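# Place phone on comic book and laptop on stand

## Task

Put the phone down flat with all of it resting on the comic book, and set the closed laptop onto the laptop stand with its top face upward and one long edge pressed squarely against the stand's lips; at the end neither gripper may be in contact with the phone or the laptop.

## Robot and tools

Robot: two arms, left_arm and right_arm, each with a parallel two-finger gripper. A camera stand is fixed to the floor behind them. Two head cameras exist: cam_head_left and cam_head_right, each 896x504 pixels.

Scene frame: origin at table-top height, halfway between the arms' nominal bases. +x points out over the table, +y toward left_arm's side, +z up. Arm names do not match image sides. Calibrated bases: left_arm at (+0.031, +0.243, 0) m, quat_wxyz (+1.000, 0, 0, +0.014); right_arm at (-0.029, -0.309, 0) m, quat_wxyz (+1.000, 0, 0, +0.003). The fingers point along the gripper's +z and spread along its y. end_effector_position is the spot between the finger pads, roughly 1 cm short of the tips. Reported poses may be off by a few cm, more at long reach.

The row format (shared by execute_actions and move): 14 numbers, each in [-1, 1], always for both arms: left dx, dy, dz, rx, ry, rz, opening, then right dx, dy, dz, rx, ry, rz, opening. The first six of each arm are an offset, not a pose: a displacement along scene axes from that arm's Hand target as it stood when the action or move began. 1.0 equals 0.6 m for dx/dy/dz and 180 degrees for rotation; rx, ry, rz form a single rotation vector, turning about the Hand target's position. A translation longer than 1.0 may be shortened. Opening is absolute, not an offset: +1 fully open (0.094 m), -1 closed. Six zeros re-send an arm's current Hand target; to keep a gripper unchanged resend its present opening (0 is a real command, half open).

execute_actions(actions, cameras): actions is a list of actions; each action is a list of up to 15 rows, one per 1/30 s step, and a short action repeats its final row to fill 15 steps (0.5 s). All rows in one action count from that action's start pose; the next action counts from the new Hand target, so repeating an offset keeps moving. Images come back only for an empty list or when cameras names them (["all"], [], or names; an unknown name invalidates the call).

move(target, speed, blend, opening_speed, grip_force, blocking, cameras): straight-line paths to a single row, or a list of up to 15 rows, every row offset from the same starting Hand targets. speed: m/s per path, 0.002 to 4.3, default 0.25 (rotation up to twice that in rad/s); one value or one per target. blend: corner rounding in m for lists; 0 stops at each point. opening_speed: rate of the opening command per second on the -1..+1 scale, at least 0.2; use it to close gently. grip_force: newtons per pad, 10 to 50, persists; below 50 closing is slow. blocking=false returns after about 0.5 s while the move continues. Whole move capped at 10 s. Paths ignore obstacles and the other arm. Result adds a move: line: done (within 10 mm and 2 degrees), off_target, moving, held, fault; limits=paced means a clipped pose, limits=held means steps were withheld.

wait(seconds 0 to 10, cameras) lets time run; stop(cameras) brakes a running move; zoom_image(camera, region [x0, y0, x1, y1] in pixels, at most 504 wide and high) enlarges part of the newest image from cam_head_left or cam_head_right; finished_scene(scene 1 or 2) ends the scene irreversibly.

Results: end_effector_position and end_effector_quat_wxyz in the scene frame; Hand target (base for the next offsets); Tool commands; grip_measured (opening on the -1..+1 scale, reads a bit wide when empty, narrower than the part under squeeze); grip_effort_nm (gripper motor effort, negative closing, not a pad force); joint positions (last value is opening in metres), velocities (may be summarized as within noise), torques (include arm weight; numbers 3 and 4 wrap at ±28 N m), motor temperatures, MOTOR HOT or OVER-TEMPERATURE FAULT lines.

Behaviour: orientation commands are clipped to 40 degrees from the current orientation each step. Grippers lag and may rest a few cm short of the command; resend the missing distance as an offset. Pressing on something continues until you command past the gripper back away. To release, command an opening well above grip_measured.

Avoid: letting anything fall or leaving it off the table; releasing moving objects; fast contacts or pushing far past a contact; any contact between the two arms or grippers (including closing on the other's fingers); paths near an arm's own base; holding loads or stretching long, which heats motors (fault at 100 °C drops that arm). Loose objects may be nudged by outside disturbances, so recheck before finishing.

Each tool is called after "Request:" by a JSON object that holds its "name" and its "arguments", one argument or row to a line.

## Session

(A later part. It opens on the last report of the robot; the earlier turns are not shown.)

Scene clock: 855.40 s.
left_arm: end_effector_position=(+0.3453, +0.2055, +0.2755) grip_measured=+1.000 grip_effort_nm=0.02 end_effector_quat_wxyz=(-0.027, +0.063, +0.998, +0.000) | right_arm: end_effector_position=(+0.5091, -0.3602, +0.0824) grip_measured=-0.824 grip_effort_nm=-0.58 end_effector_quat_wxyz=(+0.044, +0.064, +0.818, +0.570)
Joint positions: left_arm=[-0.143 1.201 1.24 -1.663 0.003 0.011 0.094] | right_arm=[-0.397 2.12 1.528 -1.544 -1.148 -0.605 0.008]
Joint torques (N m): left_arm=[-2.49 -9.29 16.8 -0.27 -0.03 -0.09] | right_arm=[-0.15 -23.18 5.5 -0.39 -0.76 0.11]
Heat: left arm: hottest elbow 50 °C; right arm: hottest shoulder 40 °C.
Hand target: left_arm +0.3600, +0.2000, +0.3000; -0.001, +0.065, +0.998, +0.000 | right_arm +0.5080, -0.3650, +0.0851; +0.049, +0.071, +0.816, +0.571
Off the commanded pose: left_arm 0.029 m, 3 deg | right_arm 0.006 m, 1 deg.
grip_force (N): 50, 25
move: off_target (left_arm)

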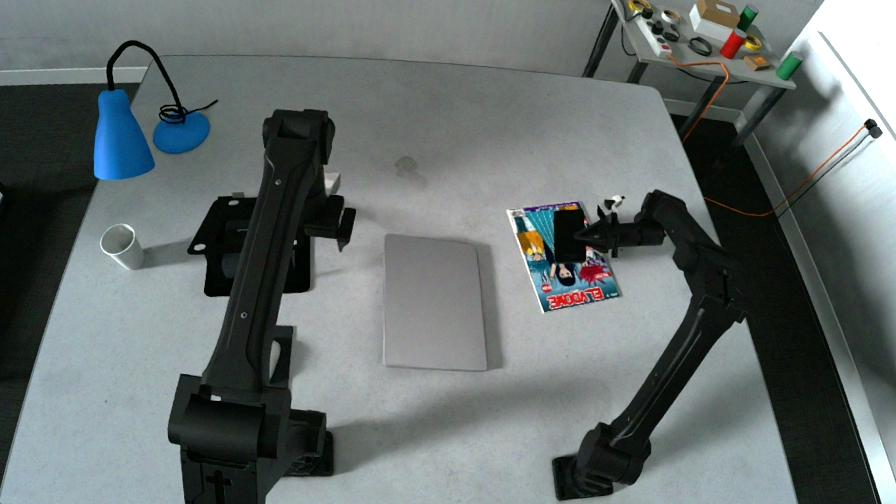

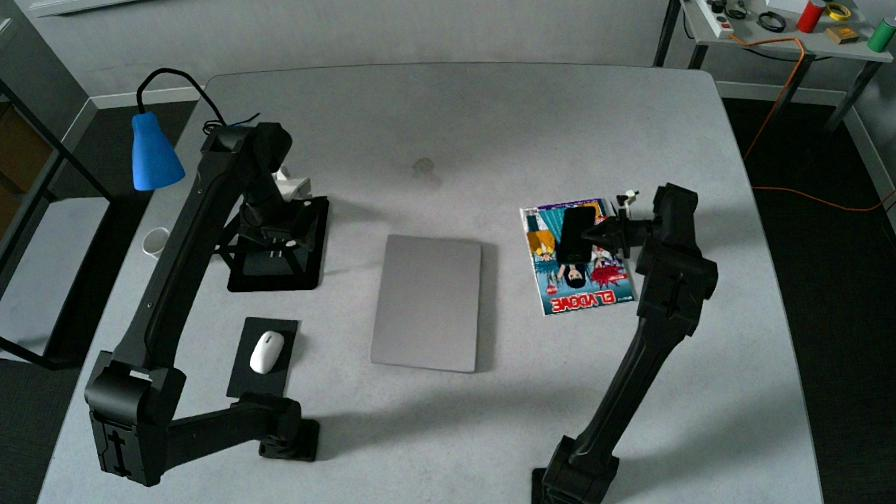

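Request:
{"name": "move", "arguments": {
  "target": [0, 0, 0, 0, 0, 0, 1.0, -0.0417, 0.008, -0.0583, 0, 0, 0, -1.0],
  "speed": 0.12,
  "cameras": ["cam_head_left", "cam_head_right"]
}}

Request:
{"name": "zoom_image", "arguments": {
  "camera": "cam_head_left",
  "region": [500, 180, 680, 330]
}}

Request:
{"name": "zoom_image", "arguments": {
  "camera": "cam_head_right",
  "region": [510, 180, 690, 330]
}}

Scene clock: 867.50 s.
left_arm: end_effector_position=(+0.3453, +0.2055, +0.2755) grip_measured=+1.000 grip_effort_nm=0.02 end_effector_quat_wxyz=(-0.027, +0.063, +0.998, +0.000) | right_arm: end_effector_position=(+0.4847, -0.3549, +0.0507) grip_measured=-0.824 grip_effort_nm=-0.58 end_effector_quat_wxyz=(+0.042, +0.069, +0.817, +0.570)
Joint positions: left_arm=[-0.143 1.201 1.24 -1.663 0.003 0.011 0.094] | right_arm=[-0.405 2.12 1.423 -1.45 -1.145 -0.609 0.008]
Joint torques (N m): left_arm=[-2.08 -8.88 17.03 -0.2 -0.11 -0.1] | right_arm=[-0.26 -21.95 4.97 -0.49 -0.64 0.01]
Heat: left arm: hottest elbow 51 °C; right arm: hottest shoulder 41 °C.
Hand target: left_arm +0.3600, +0.2000, +0.3000; -0.001, +0.065, +0.998, +0.000 | right_arm +0.4829, -0.3602, +0.0501; +0.049, +0.071, +0.816, +0.571
Off the commanded pose: left_arm 0.029 m, 3 deg | right_arm 0.006 m, 1 deg.
grip_force (N): 50, 25
move: off_target (left_arm)

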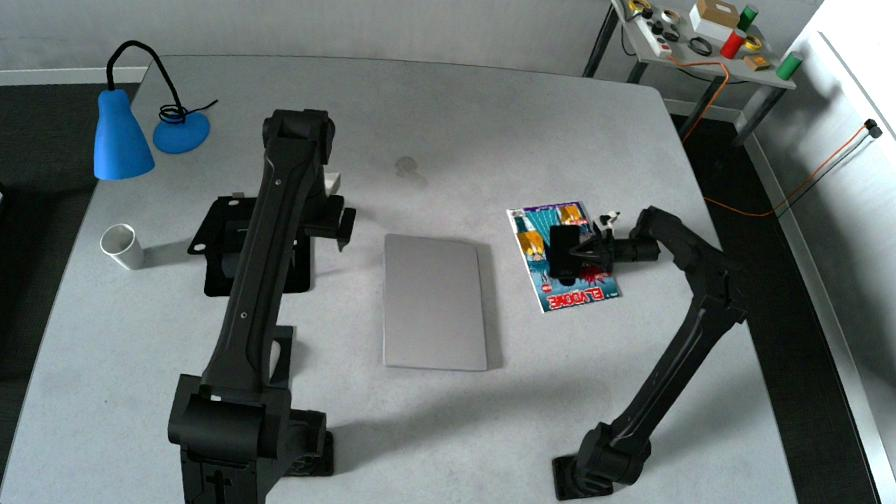

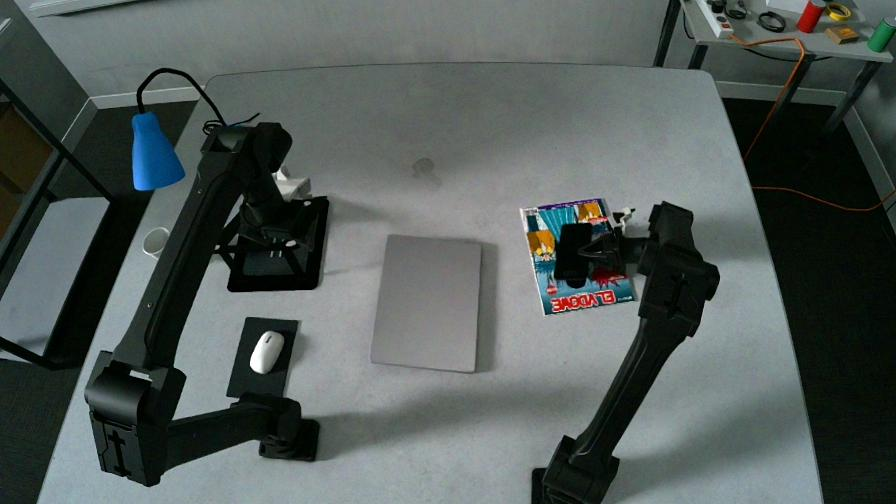

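Scaled by 2.800.

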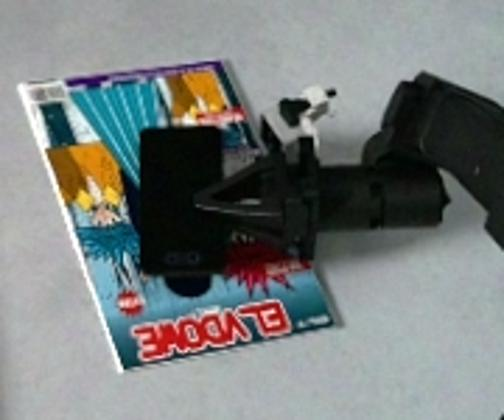

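Scaled by 2.800.

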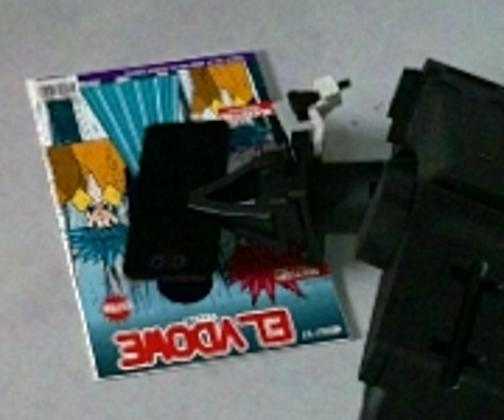

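Request:
{"name": "move", "arguments": {
  "target": [0,0,0,0,0,0,1, 0,0,-0.02,0,0,0,-1],
  "speed": 0.05,
  "cameras": ["all"]
}}

Scene clock: 903.87 s.
left_arm: end_effector_position=(+0.3453, +0.2055, +0.2755) grip_measured=+1.000 grip_effort_nm=0.02 end_effector_quat_wxyz=(-0.027, +0.063, +0.998, +0.000) | right_arm: end_effector_position=(+0.4874, -0.3561, +0.0489) grip_measured=-0.824 grip_effort_nm=-0.58 end_effector_quat_wxyz=(+0.051, +0.063, +0.820, +0.567)
Joint positions: left_arm=[-0.143 1.201 1.24 -1.663 0.003 0.011 0.094] | right_arm=[-0.405 2.12 1.423 -1.427 -1.145 -0.609 0.008]
Joint torques (N m): left_arm=[-2.32 -8.64 16.94 -0.13 -0.08 -0.05] | right_arm=[-0.26 -20.37 4.77 -0.64 -0.67 0.02]
Heat: left arm: hottest elbow 51 °C; right arm: hottest shoulder 41 °C.
Hand target: left_arm +0.3600, +0.2000, +0.3000; -0.001, +0.065, +0.998, +0.000 | right_arm +0.4829, -0.3601, +0.0381; +0.049, +0.071, +0.816, +0.572
Off the commanded pose: left_arm 0.029 m, 3 deg | right_arm 0.012 m, 1 deg.
grip_force (N): 50, 25
move: off_target (left_arm, right_arm)

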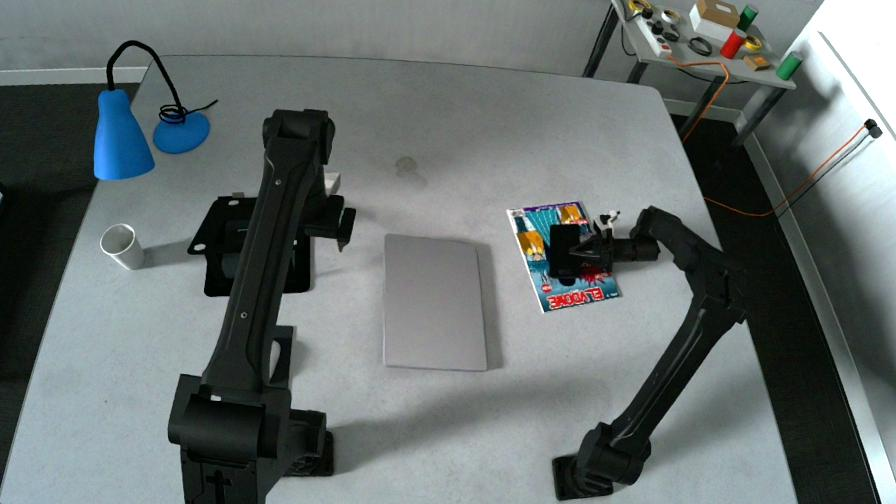

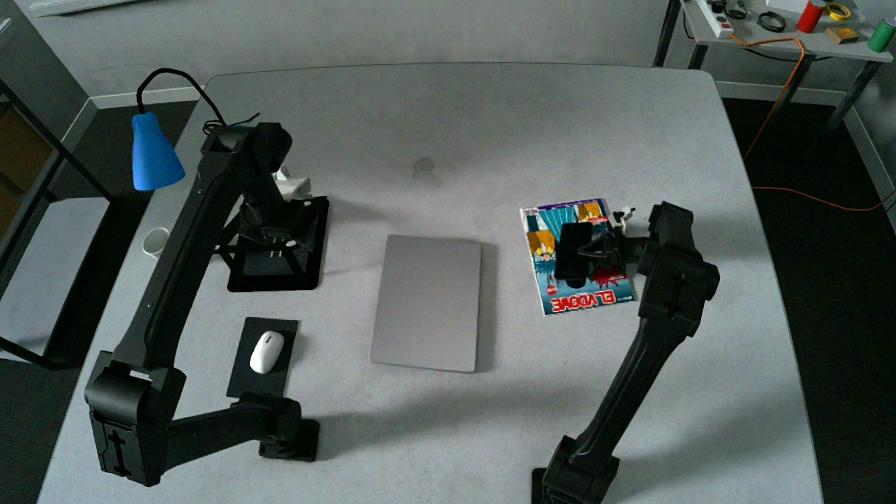

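Request:
{"name": "zoom_image", "arguments": {
  "camera": "cam_head_right",
  "region": [500, 170, 700, 340]
}}

Request:
{"name": "zoom_image", "arguments": {
  "camera": "cam_head_left",
  "region": [490, 180, 690, 330]
}}

Scaled by 2.520.

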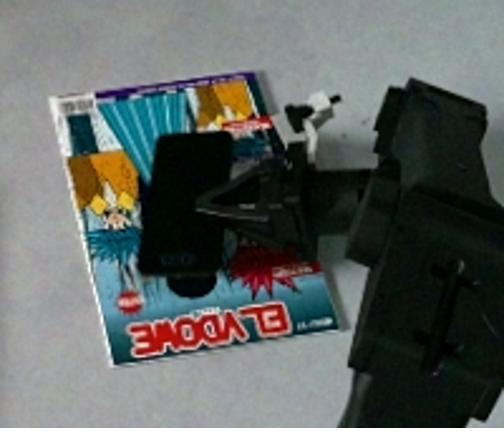

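Scaled by 2.520.

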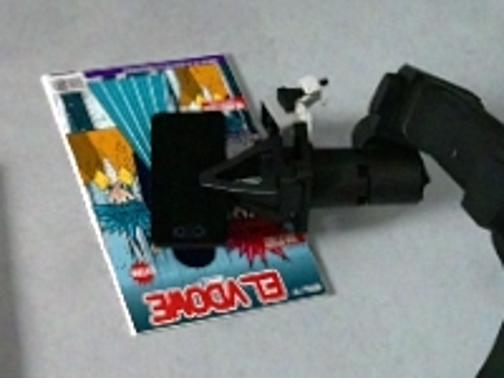

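Request:
{"name": "move", "arguments": {
  "target": [0,0,0,0,0,0,1, -0.004,0.003,-0.02,0,0,0,-1],
  "speed": 0.05
}}

Scene clock: 908.23 s.
left_arm: end_effector_position=(+0.3453, +0.2055, +0.2755) grip_measured=+1.000 grip_effort_nm=0.02 end_effector_quat_wxyz=(-0.027, +0.063, +0.998, +0.000) | right_arm: end_effector_position=(+0.4837, -0.3545, +0.0360) grip_measured=-0.824 grip_effort_nm=-0.57 end_effector_quat_wxyz=(+0.051, +0.063, +0.819, +0.567)
Joint positions: left_arm=[-0.143 1.201 1.24 -1.663 0.003 0.011 0.094] | right_arm=[-0.405 2.134 1.405 -1.396 -1.145 -0.609 0.008]
Joint torques (N m): left_arm=[-2.9 -9.29 16.79 -0.16 -0.06 -0.13] | right_arm=[-0.26 -19.78 4.86 -0.39 -0.68 0.04]
Heat: left arm: hottest elbow 51 °C; right arm: hottest shoulder 41 °C.
Hand target: left_arm +0.3600, +0.2000, +0.3000; -0.001, +0.065, +0.998, +0.000 | right_arm +0.4805, -0.3583, +0.0261; +0.049, +0.071, +0.816, +0.572
Off the commanded pose: left_arm 0.029 m, 3 deg | right_arm 0.011 m, 1 deg.
grip_force (N): 50, 25
move: off_target (left_arm, right_arm)

Request:
{"name": "move", "arguments": {
  "target": [0,0,0,0,0,0,1, 0,0,-0.012,0,0,0,-1],
  "speed": 0.05,
  "cameras": ["all"]
}}

Request:
{"name": "zoom_image", "arguments": {
  "camera": "cam_head_right",
  "region": [500, 170, 700, 340]
}}

Request:
{"name": "zoom_image", "arguments": {
  "camera": "cam_head_left",
  "region": [490, 180, 690, 330]
}}

Scene clock: 911.67 s.
left_arm: end_effector_position=(+0.3453, +0.2055, +0.2755) grip_measured=+1.000 grip_effort_nm=0.02 end_effector_quat_wxyz=(-0.027, +0.063, +0.998, +0.000) | right_arm: end_effector_position=(+0.4850, -0.3549, +0.0342) grip_measured=-0.824 grip_effort_nm=-0.57 end_effector_quat_wxyz=(+0.056, +0.060, +0.820, +0.567)
Joint positions: left_arm=[-0.143 1.201 1.24 -1.663 0.003 0.011 0.094] | right_arm=[-0.405 2.137 1.405 -1.384 -1.148 -0.613 0.008]
Joint torques (N m): left_arm=[-1.85 -9.41 16.8 -0.01 -0.05 -0.11] | right_arm=[-0.26 -19.25 4.77 -0.1 -0.61 0.06]
Heat: left arm: hottest elbow 51 °C; right arm: hottest shoulder 40 °C.
Hand target: left_arm +0.3600, +0.2000, +0.3000; -0.001, +0.065, +0.998, +0.000 | right_arm +0.4804, -0.3583, +0.0189; +0.049, +0.071, +0.816, +0.572
Off the commanded pose: left_arm 0.029 m, 3 deg | right_arm 0.016 m, 2 deg.
grip_force (N): 50, 25
move: off_target (left_arm, right_arm)

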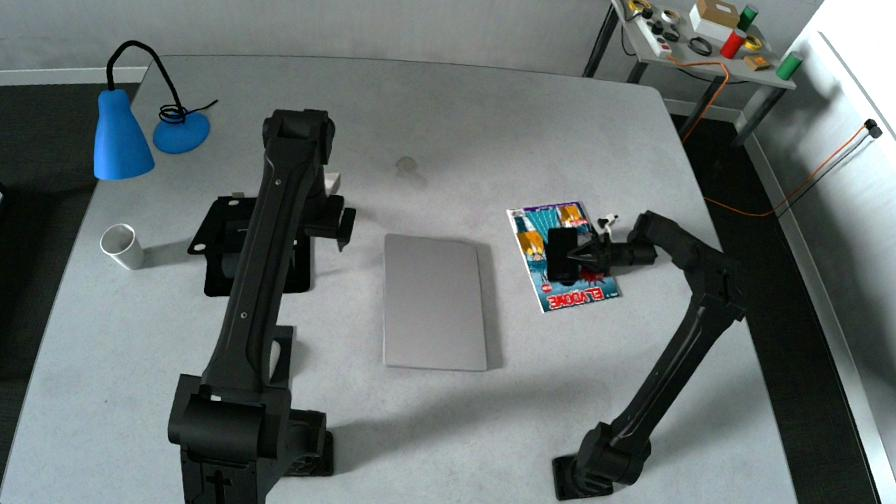

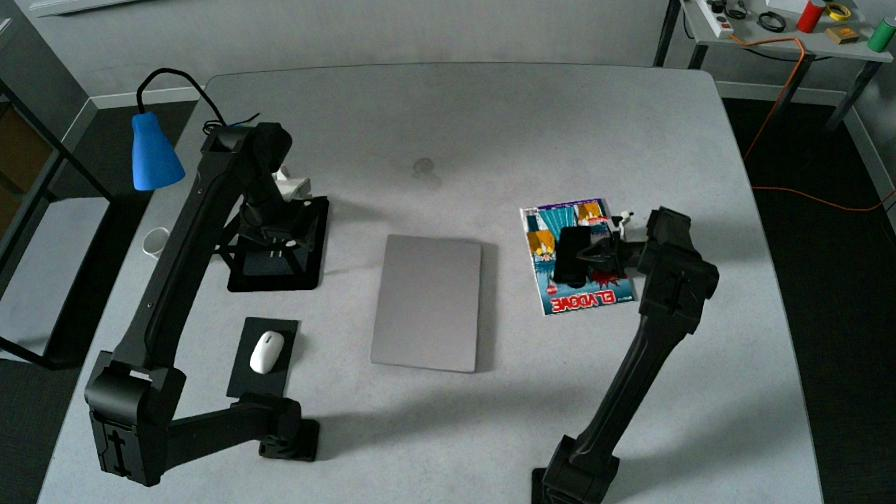

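Scaled by 2.520.

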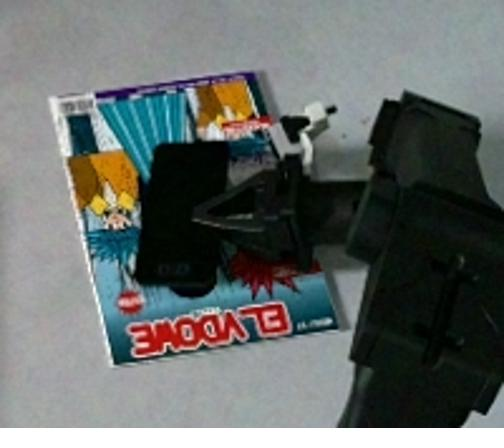

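Scaled by 2.520.

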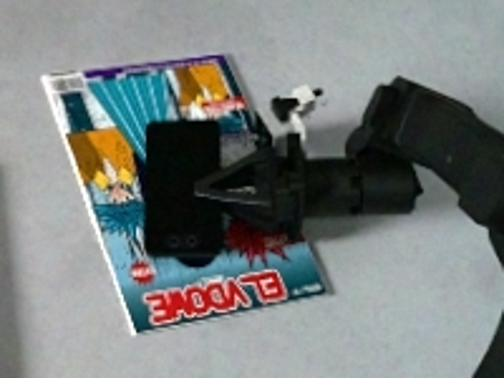

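Request:
{"name": "move", "arguments": {
  "target": [0,0,0,0,0,0,1, 0,0,0,0,0,0,-0.72],
  "speed": 0.05,
  "opening_speed": 0.2,
  "cameras": ["all"]
}}

Request:
{"name": "zoom_image", "arguments": {
  "camera": "cam_head_right",
  "region": [500, 170, 700, 340]
}}

Request:
{"name": "zoom_image", "arguments": {
  "camera": "cam_head_left",
  "region": [490, 180, 690, 330]
}}

Scene clock: 923.97 s.
left_arm: end_effector_position=(+0.3453, +0.2055, +0.2755) grip_measured=+1.000 grip_effort_nm=0.02 end_effector_quat_wxyz=(-0.027, +0.063, +0.998, +0.000) | right_arm: end_effector_position=(+0.4847, -0.3548, +0.0328) grip_measured=-0.722 grip_effort_nm=0.06 end_effector_quat_wxyz=(+0.055, +0.060, +0.820, +0.567)
Joint positions: left_arm=[-0.143 1.201 1.24 -1.663 0.003 0.011 0.094] | right_arm=[-0.405 2.14 1.405 -1.384 -1.148 -0.613 0.013]
Joint torques (N m): left_arm=[-2.67 -7.88 16.92 -0.18 -0.1 -0.05] | right_arm=[-0.21 -19.66 4.78 -0.32 -0.62 0.07]
Heat: left arm: hottest elbow 51 °C; right arm: hottest shoulder 40 °C.
Hand target: left_arm +0.3600, +0.2000, +0.3000; -0.001, +0.065, +0.998, +0.000 | right_arm +0.4804, -0.3583, +0.0189; +0.049, +0.071, +0.816, +0.572
Off the commanded pose: left_arm 0.029 m, 3 deg | right_arm 0.015 m, 2 deg.
grip_force (N): 50, 25
move: off_target (left_arm, right_arm)

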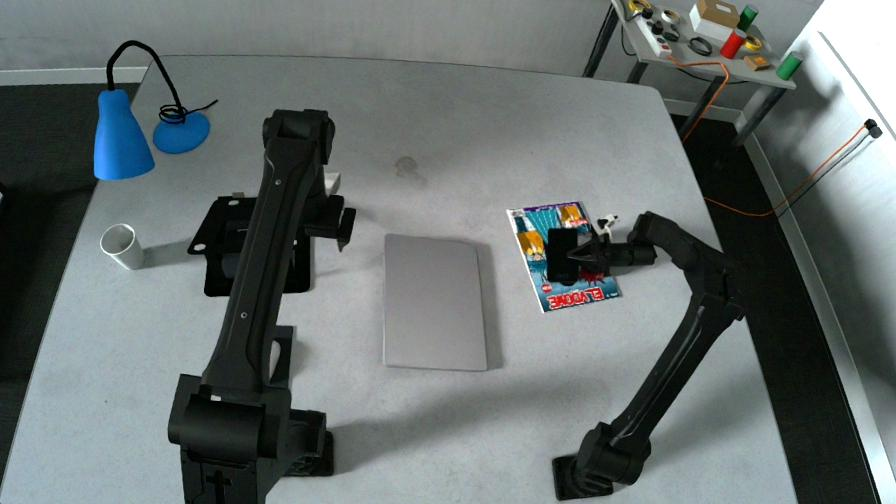

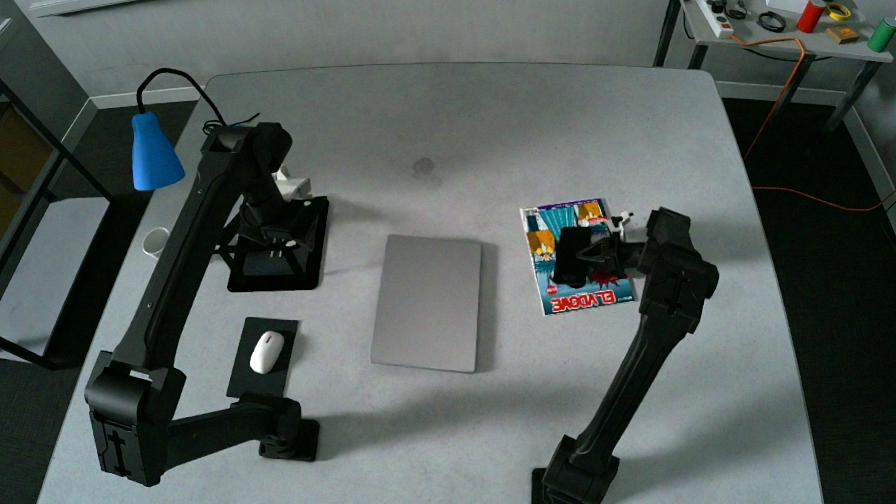

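Scaled by 2.520.

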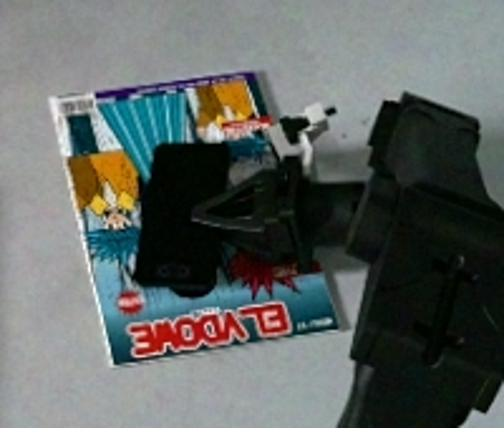

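Scaled by 2.520.

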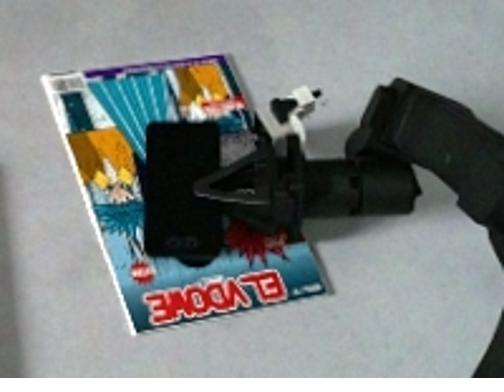

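Request:
{"name": "move", "arguments": {
  "target": [
    [0,0,0,0,0,0,1, 0,0,-0.01,0,0,0,-0.7],
    [0,0,0,0,0,0,1, -0.026,-0.15,-0.012,0,0,0,-0.7]
  ],
  "speed": 0.05,
  "blend": [0.005, 0],
  "cameras": ["all"]
}}

Request:
{"name": "zoom_image", "arguments": {
  "camera": "cam_head_right",
  "region": [500, 170, 700, 340]
}}

Request:
{"name": "zoom_image", "arguments": {
  "camera": "cam_head_left",
  "region": [490, 180, 690, 330]
}}

Scene clock: 945.83 s.
left_arm: end_effector_position=(+0.3453, +0.2055, +0.2755) grip_measured=+1.000 grip_effort_nm=0.02 end_effector_quat_wxyz=(-0.027, +0.063, +0.998, +0.000) | right_arm: end_effector_position=(+0.4642, -0.4362, +0.0308) grip_measured=-0.701 grip_effort_nm=0.06 end_effector_quat_wxyz=(+0.057, +0.056, +0.822, +0.564)
Joint positions: left_arm=[-0.143 1.201 1.24 -1.663 0.003 0.011 0.094] | right_arm=[-0.557 2.222 1.527 -1.649 -1.048 -0.878 0.014]
Joint torques (N m): left_arm=[-1.9 -8.53 16.65 -0.31 -0.11 -0.08] | right_arm=[-1.03 -18.2 7.42 -1.68 -0.36 0.03]
Heat: left arm: hottest elbow 51 °C; right arm: hottest shoulder 37 °C.
Hand target: left_arm +0.3600, +0.2000, +0.3000; -0.001, +0.065, +0.998, +0.000 | right_arm +0.4648, -0.4484, +0.0117; +0.049, +0.071, +0.816, +0.571
Off the commanded pose: left_arm 0.029 m, 3 deg | right_arm 0.023 m, 2 deg.
grip_force (N): 50, 25
move: off_target (left_arm, right_arm); blend cut to 0 m at target 1

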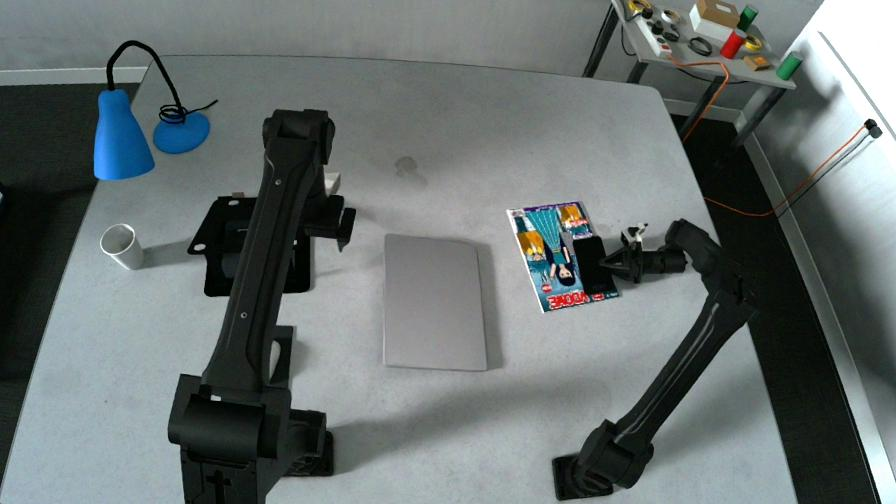

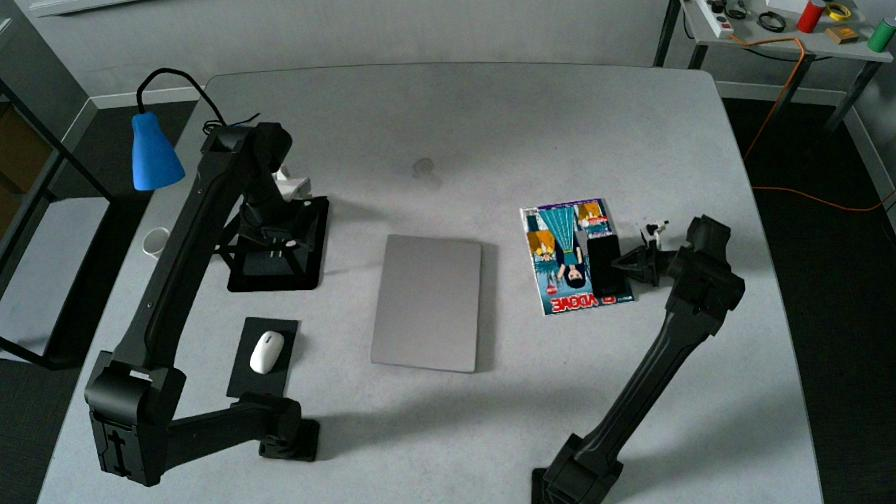

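Scaled by 2.520.

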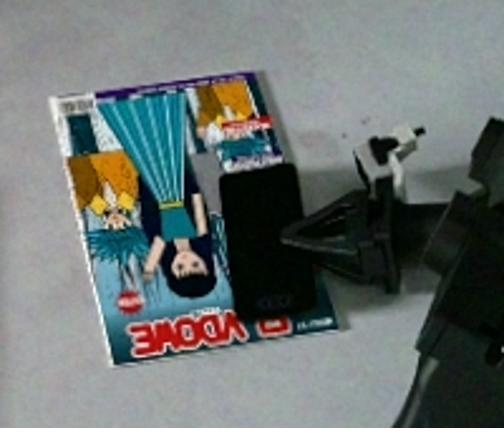

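Scaled by 2.520.

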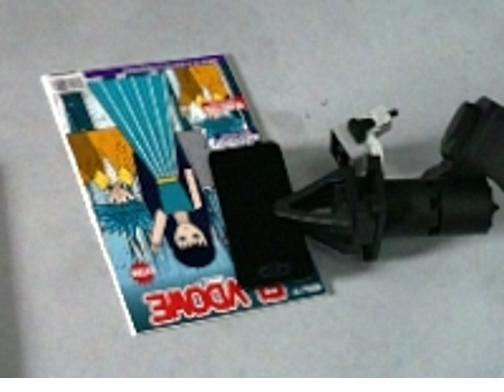

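Request:
{"name": "move", "arguments": {
  "target": [0,0,0,0,0,0,1, 0,0,0.01,0,0,0,-1],
  "speed": 0.05,
  "opening_speed": 0.4
}}

Scene clock: 985.63 s.
left_arm: end_effector_position=(+0.3453, +0.2055, +0.2755) grip_measured=+1.000 grip_effort_nm=0.02 end_effector_quat_wxyz=(-0.027, +0.063, +0.998, +0.000) | right_arm: end_effector_position=(+0.4638, -0.4356, +0.0331) grip_measured=-0.820 grip_effort_nm=-0.57 end_effector_quat_wxyz=(+0.061, +0.053, +0.819, +0.568)
Joint positions: left_arm=[-0.143 1.201 1.24 -1.663 0.003 0.011 0.094] | right_arm=[-0.558 2.222 1.527 -1.662 -1.055 -0.898 0.008]
Joint torques (N m): left_arm=[-2.02 -8.94 16.76 -0.25 -0.1 0.02] | right_arm=[-0.79 -18.96 7.53 -1.37 -0.12 0.2]
Heat: left arm: hottest elbow 52 °C; right arm: hottest shoulder 39 °C.
Hand target: left_arm +0.3600, +0.2000, +0.3000; -0.001, +0.065, +0.998, +0.000 | right_arm +0.4649, -0.4483, +0.0177; +0.049, +0.071, +0.816, +0.571
Off the commanded pose: left_arm 0.029 m, 3 deg | right_arm 0.020 m, 3 deg.
grip_force (N): 50, 25
move: off_target (left_arm, right_arm)

Request:
{"name": "move", "arguments": {
  "target": [
    [0,0,0,0,0,0,1, 0.0,0.02,0.07,0,0,0,-1],
    [0,0,0,0,0,0,1, 0.0585,0.189,0.204,-0.2846,0.0503,0,-1]
  ],
  "speed": 0.12,
  "blend": [0.02, 0],
  "cameras": ["all"]
}}

Request:
{"name": "zoom_image", "arguments": {
  "camera": "cam_head_right",
  "region": [500, 170, 700, 340]
}}

Request:
{"name": "zoom_image", "arguments": {
  "camera": "cam_head_left",
  "region": [490, 180, 690, 330]
}}

Scene clock: 994.43 s.
left_arm: end_effector_position=(+0.3453, +0.2055, +0.2755) grip_measured=+1.000 grip_effort_nm=0.02 end_effector_quat_wxyz=(-0.027, +0.063, +0.998, +0.000) | right_arm: end_effector_position=(+0.4843, -0.3375, +0.1076) grip_measured=-0.823 grip_effort_nm=-0.58 end_effector_quat_wxyz=(-0.019, +0.092, +0.983, +0.158)
Joint positions: left_arm=[-0.143 1.201 1.24 -1.663 0.003 0.011 0.094] | right_arm=[-0.164 1.788 1.416 -1.259 -0.314 0.019 0.008]
Joint torques (N m): left_arm=[-2.32 -8.76 16.83 -0.13 -0.1 -0.1] | right_arm=[1.26 -22.18 10.93 -0.34 -0.17 0.2]
Heat: left arm: hottest elbow 52 °C; right arm: hottest shoulder 39 °C.
Hand target: left_arm +0.3600, +0.2000, +0.3000; -0.001, +0.065, +0.998, +0.000 | right_arm +0.5000, -0.3350, +0.1402; +0.013, +0.086, +0.984, +0.156
Off the commanded pose: left_arm 0.029 m, 3 deg | right_arm 0.036 m, 4 deg.
grip_force (N): 50, 25
move: off_target (left_arm, right_arm)

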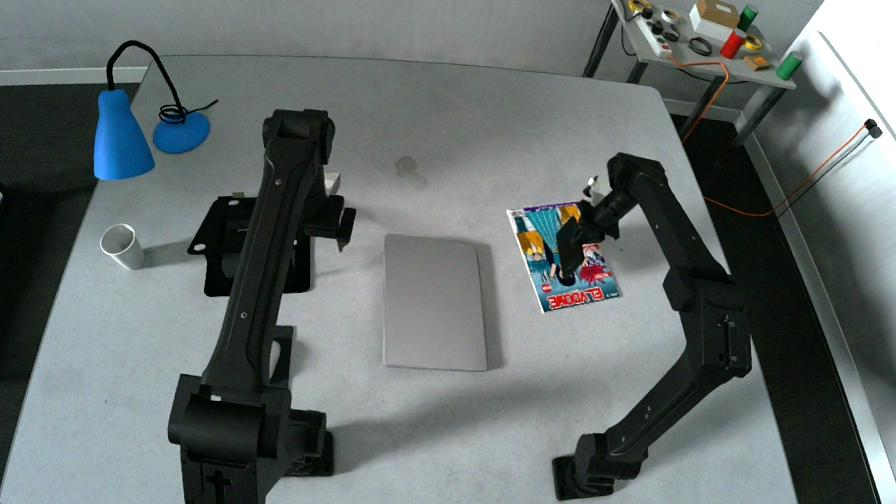

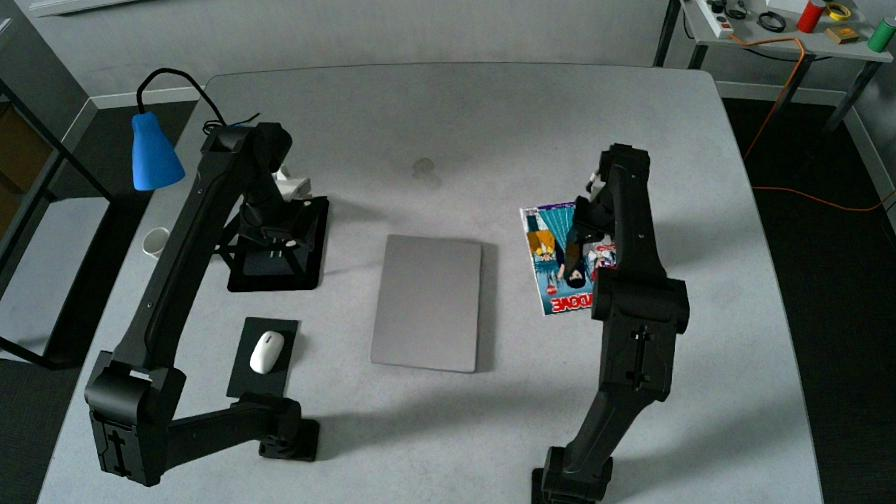

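Scaled by 2.520.

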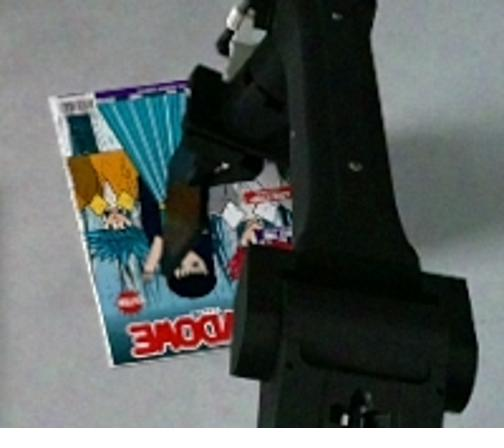

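Scaled by 2.520.

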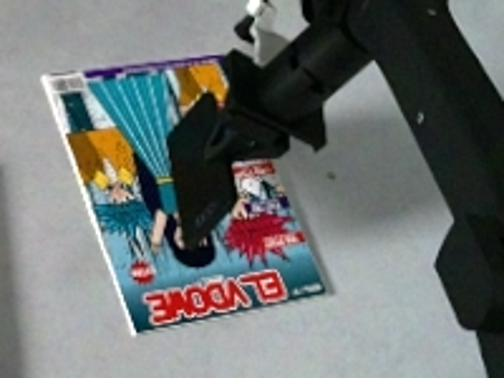

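Request:
{"name": "move", "arguments": {
  "target": [0,0,0,0,0,0,1, 0.026,0.033,-0.083,0,0,0,-1],
  "speed": 0.08,
  "cameras": ["all"]
}}

Request:
{"name": "zoom_image", "arguments": {
  "camera": "cam_head_right",
  "region": [500, 170, 700, 340]
}}

Request:
{"name": "zoom_image", "arguments": {
  "camera": "cam_head_left",
  "region": [490, 180, 690, 330]
}}

Scene clock: 1003.60 s.
left_arm: end_effector_position=(+0.3453, +0.2055, +0.2755) grip_measured=+1.000 grip_effort_nm=0.02 end_effector_quat_wxyz=(-0.027, +0.063, +0.998, +0.000) | right_arm: end_effector_position=(+0.5073, -0.3202, +0.0910) grip_measured=-0.823 grip_effort_nm=-0.58 end_effector_quat_wxyz=(+0.007, +0.089, +0.984, +0.156)
Joint positions: left_arm=[-0.143 1.201 1.24 -1.663 0.003 0.011 0.094] | right_arm=[-0.125 1.82 1.416 -1.161 -0.313 0.062 0.008]
Joint torques (N m): left_arm=[-2.67 -8.35 16.87 0.02 -0.05 -0.05] | right_arm=[1.26 -19.43 8.81 0.5 -0.19 0.2]
Heat: left arm: hottest elbow 52 °C; right arm: hottest shoulder 39 °C.
Hand target: left_arm +0.3600, +0.2000, +0.3000; -0.001, +0.065, +0.998, +0.000 | right_arm +0.5157, -0.3153, +0.0903; +0.013, +0.086, +0.984, +0.156
Off the commanded pose: left_arm 0.029 m, 3 deg | right_arm 0.010 m, 1 deg.
grip_force (N): 50, 25
move: off_target (left_arm)

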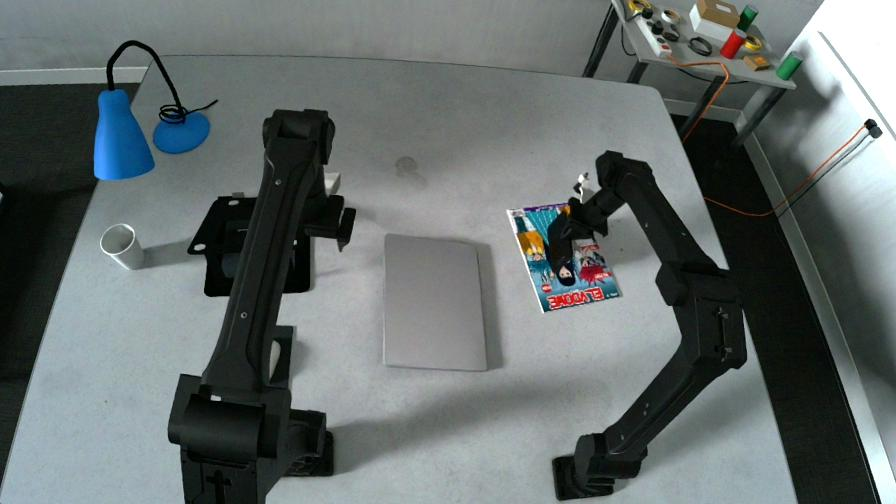

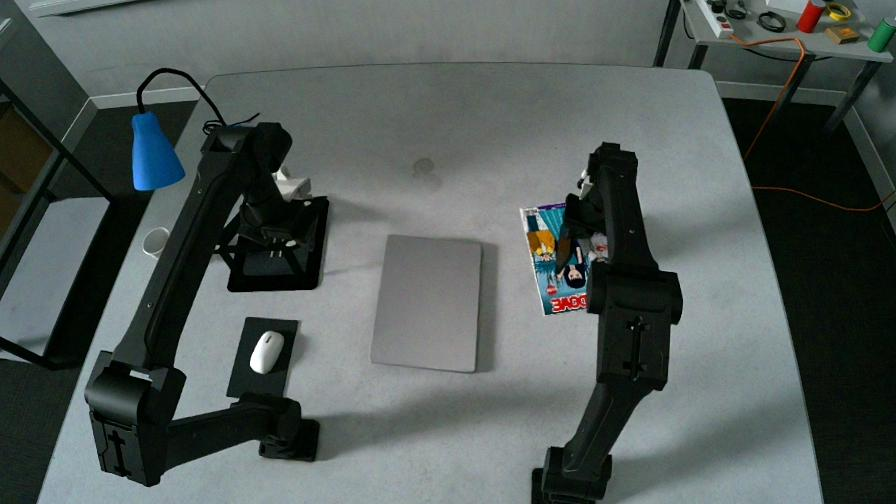

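Scaled by 2.520.

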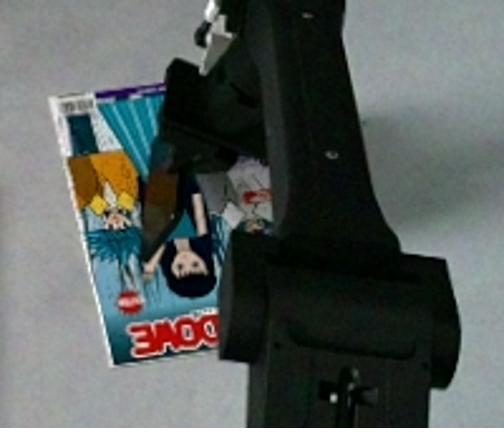

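Scaled by 2.520.

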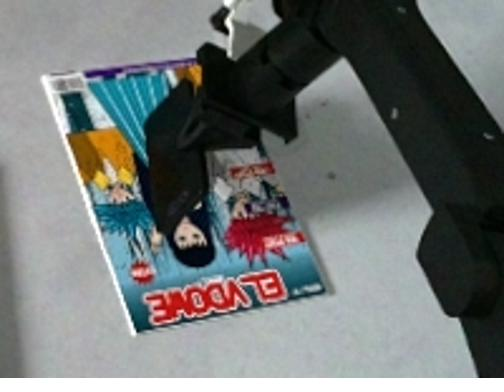

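Request:
{"name": "move", "arguments": {
  "target": [0,0,0,0,0,0,1, -0.005,0,-0.042,0,0,0,-1],
  "speed": 0.05
}}

Scene clock: 1011.93 s.
left_arm: end_effector_position=(+0.3453, +0.2055, +0.2755) grip_measured=+1.000 grip_effort_nm=0.02 end_effector_quat_wxyz=(-0.027, +0.063, +0.998, +0.000) | right_arm: end_effector_position=(+0.5146, -0.3210, +0.0803) grip_measured=-0.823 grip_effort_nm=-0.58 end_effector_quat_wxyz=(+0.025, +0.086, +0.984, +0.155)
Joint positions: left_arm=[-0.143 1.201 1.24 -1.663 0.003 0.011 0.094] | right_arm=[-0.125 1.829 1.398 -1.099 -0.313 0.062 0.008]
Joint torques (N m): left_arm=[-2.43 -8.29 16.49 -0.12 -0.11 -0.1] | right_arm=[1.2 -18.2 6.82 0.58 -0.18 0.19]
Heat: left arm: hottest elbow 52 °C; right arm: hottest shoulder 39 °C.
Hand target: left_arm +0.3600, +0.2000, +0.3000; -0.001, +0.065, +0.998, +0.000 | right_arm +0.5126, -0.3153, +0.0652; +0.013, +0.087, +0.984, +0.156
Off the commanded pose: left_arm 0.029 m, 3 deg | right_arm 0.016 m, 1 deg.
grip_force (N): 50, 25
move: off_target (left_arm, right_arm)

Request:
{"name": "move", "arguments": {
  "target": [0,0,0,0,0,0,1, -0.012,0,-0.025,0,0,0,-1],
  "speed": 0.05
}}

Scene clock: 1013.83 s.
left_arm: end_effector_position=(+0.3453, +0.2055, +0.2755) grip_measured=+1.000 grip_effort_nm=0.02 end_effector_quat_wxyz=(-0.027, +0.063, +0.998, +0.000) | right_arm: end_effector_position=(+0.5143, -0.3197, +0.0723) grip_measured=-0.823 grip_effort_nm=-0.58 end_effector_quat_wxyz=(+0.032, +0.085, +0.983, +0.159)
Joint positions: left_arm=[-0.143 1.201 1.24 -1.663 0.003 0.011 0.094] | right_arm=[-0.125 1.829 1.373 -1.059 -0.321 0.062 0.008]
Joint torques (N m): left_arm=[-2.32 -9.17 16.81 -0.08 -0.09 -0.06] | right_arm=[1.08 -17.96 5.61 0.72 0.1 0.17]
Heat: left arm: hottest elbow 52 °C; right arm: hottest shoulder 39 °C.
Hand target: left_arm +0.3600, +0.2000, +0.3000; -0.001, +0.065, +0.998, +0.000 | right_arm +0.5055, -0.3153, +0.0502; +0.013, +0.086, +0.984, +0.156
Off the commanded pose: left_arm 0.029 m, 3 deg | right_arm 0.024 m, 2 deg.
grip_force (N): 50, 25
move: off_target (left_arm, right_arm)

Request:
{"name": "wait", "arguments": {
  "seconds": 0.1,
  "cameras": ["all"]
}}

Request:
{"name": "zoom_image", "arguments": {
  "camera": "cam_head_right",
  "region": [500, 170, 700, 340]
}}

Request:
{"name": "zoom_image", "arguments": {
  "camera": "cam_head_left",
  "region": [490, 180, 690, 330]
}}

Scene clock: 1021.83 s.
left_arm: end_effector_position=(+0.3453, +0.2055, +0.2755) grip_measured=+1.000 grip_effort_nm=0.02 end_effector_quat_wxyz=(-0.027, +0.063, +0.998, +0.000) | right_arm: end_effector_position=(+0.5143, -0.3197, +0.0723) grip_measured=-0.823 grip_effort_nm=-0.57 end_effector_quat_wxyz=(+0.032, +0.085, +0.983, +0.159)
Joint positions: left_arm=[-0.143 1.201 1.24 -1.663 0.003 0.011 0.094] | right_arm=[-0.125 1.829 1.373 -1.059 -0.321 0.062 0.008]
Joint torques (N m): left_arm=[-1.9 -8.53 16.88 -0.25 -0.11 -0.11] | right_arm=[1.08 -18.08 5.63 0.68 0.1 0.18]
Heat: left arm: hottest elbow 52 °C; right arm: hottest shoulder 39 °C.
Hand target: left_arm +0.3600, +0.2000, +0.3000; -0.001, +0.065, +0.998, +0.000 | right_arm +0.5055, -0.3153, +0.0502; +0.013, +0.086, +0.984, +0.156
Tool commands: left_gripper/opening=+1.0 right_gripper/opening=-1.0
Off the commanded pose: left_arm 0.029 m, 3 deg | right_arm 0.024 m, 2 deg.
grip_force (N): 50, 25
wait: 0.10 s; at rest from the start

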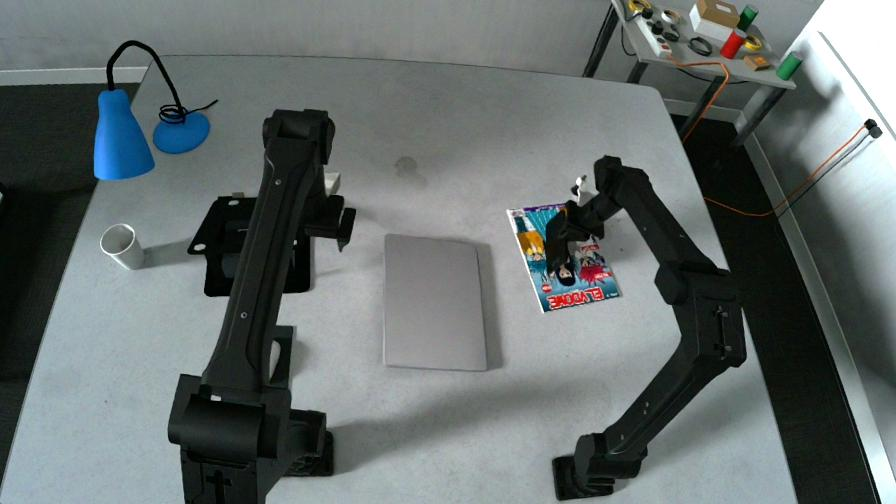

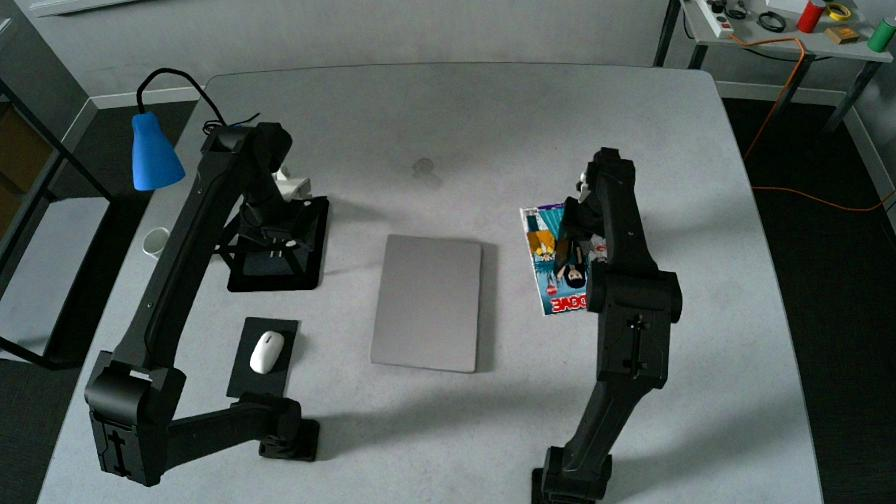

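Scaled by 2.520.

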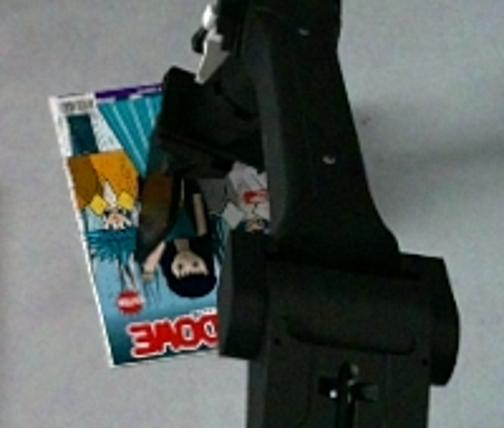

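Scaled by 2.520.

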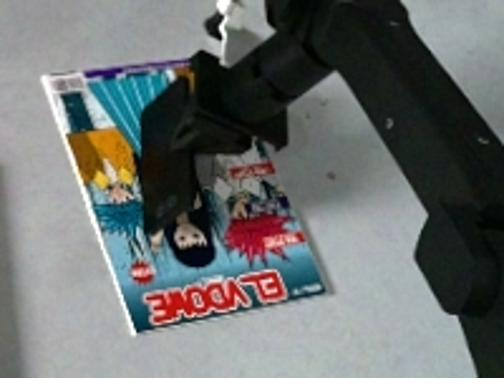

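Request:
{"name": "move", "arguments": {
  "target": [0,0,0,0,0,0,1, -0.008,0,-0.018,0,0,0,-1],
  "speed": 0.05
}}

Scene clock: 1026.90 s.
left_arm: end_effector_position=(+0.3453, +0.2055, +0.2755) grip_measured=+1.000 grip_effort_nm=0.02 end_effector_quat_wxyz=(-0.027, +0.063, +0.998, +0.000) | right_arm: end_effector_position=(+0.5111, -0.3192, +0.0662) grip_measured=-0.823 grip_effort_nm=-0.58 end_effector_quat_wxyz=(+0.035, +0.084, +0.983, +0.159)
Joint positions: left_arm=[-0.143 1.201 1.24 -1.663 0.003 0.011 0.094] | right_arm=[-0.125 1.826 1.35 -1.033 -0.321 0.06 0.008]
Joint torques (N m): left_arm=[-2.49 -8.82 16.5 -0.13 -0.08 -0.07] | right_arm=[1.03 -17.55 5.15 0.77 0.12 0.18]
Heat: left arm: hottest elbow 52 °C; right arm: hottest shoulder 39 °C.
Hand target: left_arm +0.3600, +0.2000, +0.3000; -0.001, +0.065, +0.998, +0.000 | right_arm +0.5007, -0.3153, +0.0393; +0.013, +0.087, +0.984, +0.156
Off the commanded pose: left_arm 0.029 m, 3 deg | right_arm 0.029 m, 3 deg.
grip_force (N): 50, 25
move: off_target (left_arm, right_arm)

Request:
{"name": "move", "arguments": {
  "target": [0,0,0,0,0,0,1, -0.008,0,-0.018,0,0,0,-1],
  "speed": 0.05
}}

Scene clock: 1029.20 s.
left_arm: end_effector_position=(+0.3453, +0.2055, +0.2755) grip_measured=+1.000 grip_effort_nm=0.02 end_effector_quat_wxyz=(-0.027, +0.063, +0.998, +0.000) | right_arm: end_effector_position=(+0.5104, -0.3187, +0.0654) grip_measured=-0.823 grip_effort_nm=-0.58 end_effector_quat_wxyz=(+0.045, +0.082, +0.983, +0.160)
Joint positions: left_arm=[-0.143 1.201 1.24 -1.663 0.003 0.011 0.094] | right_arm=[-0.125 1.815 1.33 -1.005 -0.324 0.06 0.008]
Joint torques (N m): left_arm=[-2.02 -9.29 16.81 -0.21 -0.07 -0.11] | right_arm=[0.97 -16.5 4.68 0.83 0.19 0.17]
Heat: left arm: hottest elbow 52 °C; right arm: hottest shoulder 39 °C.
Hand target: left_arm +0.3600, +0.2000, +0.3000; -0.001, +0.065, +0.998, +0.000 | right_arm +0.4959, -0.3152, +0.0286; +0.013, +0.086, +0.984, +0.156
Off the commanded pose: left_arm 0.029 m, 3 deg | right_arm 0.040 m, 4 deg.
grip_force (N): 50, 25
move: off_target (left_arm, right_arm)


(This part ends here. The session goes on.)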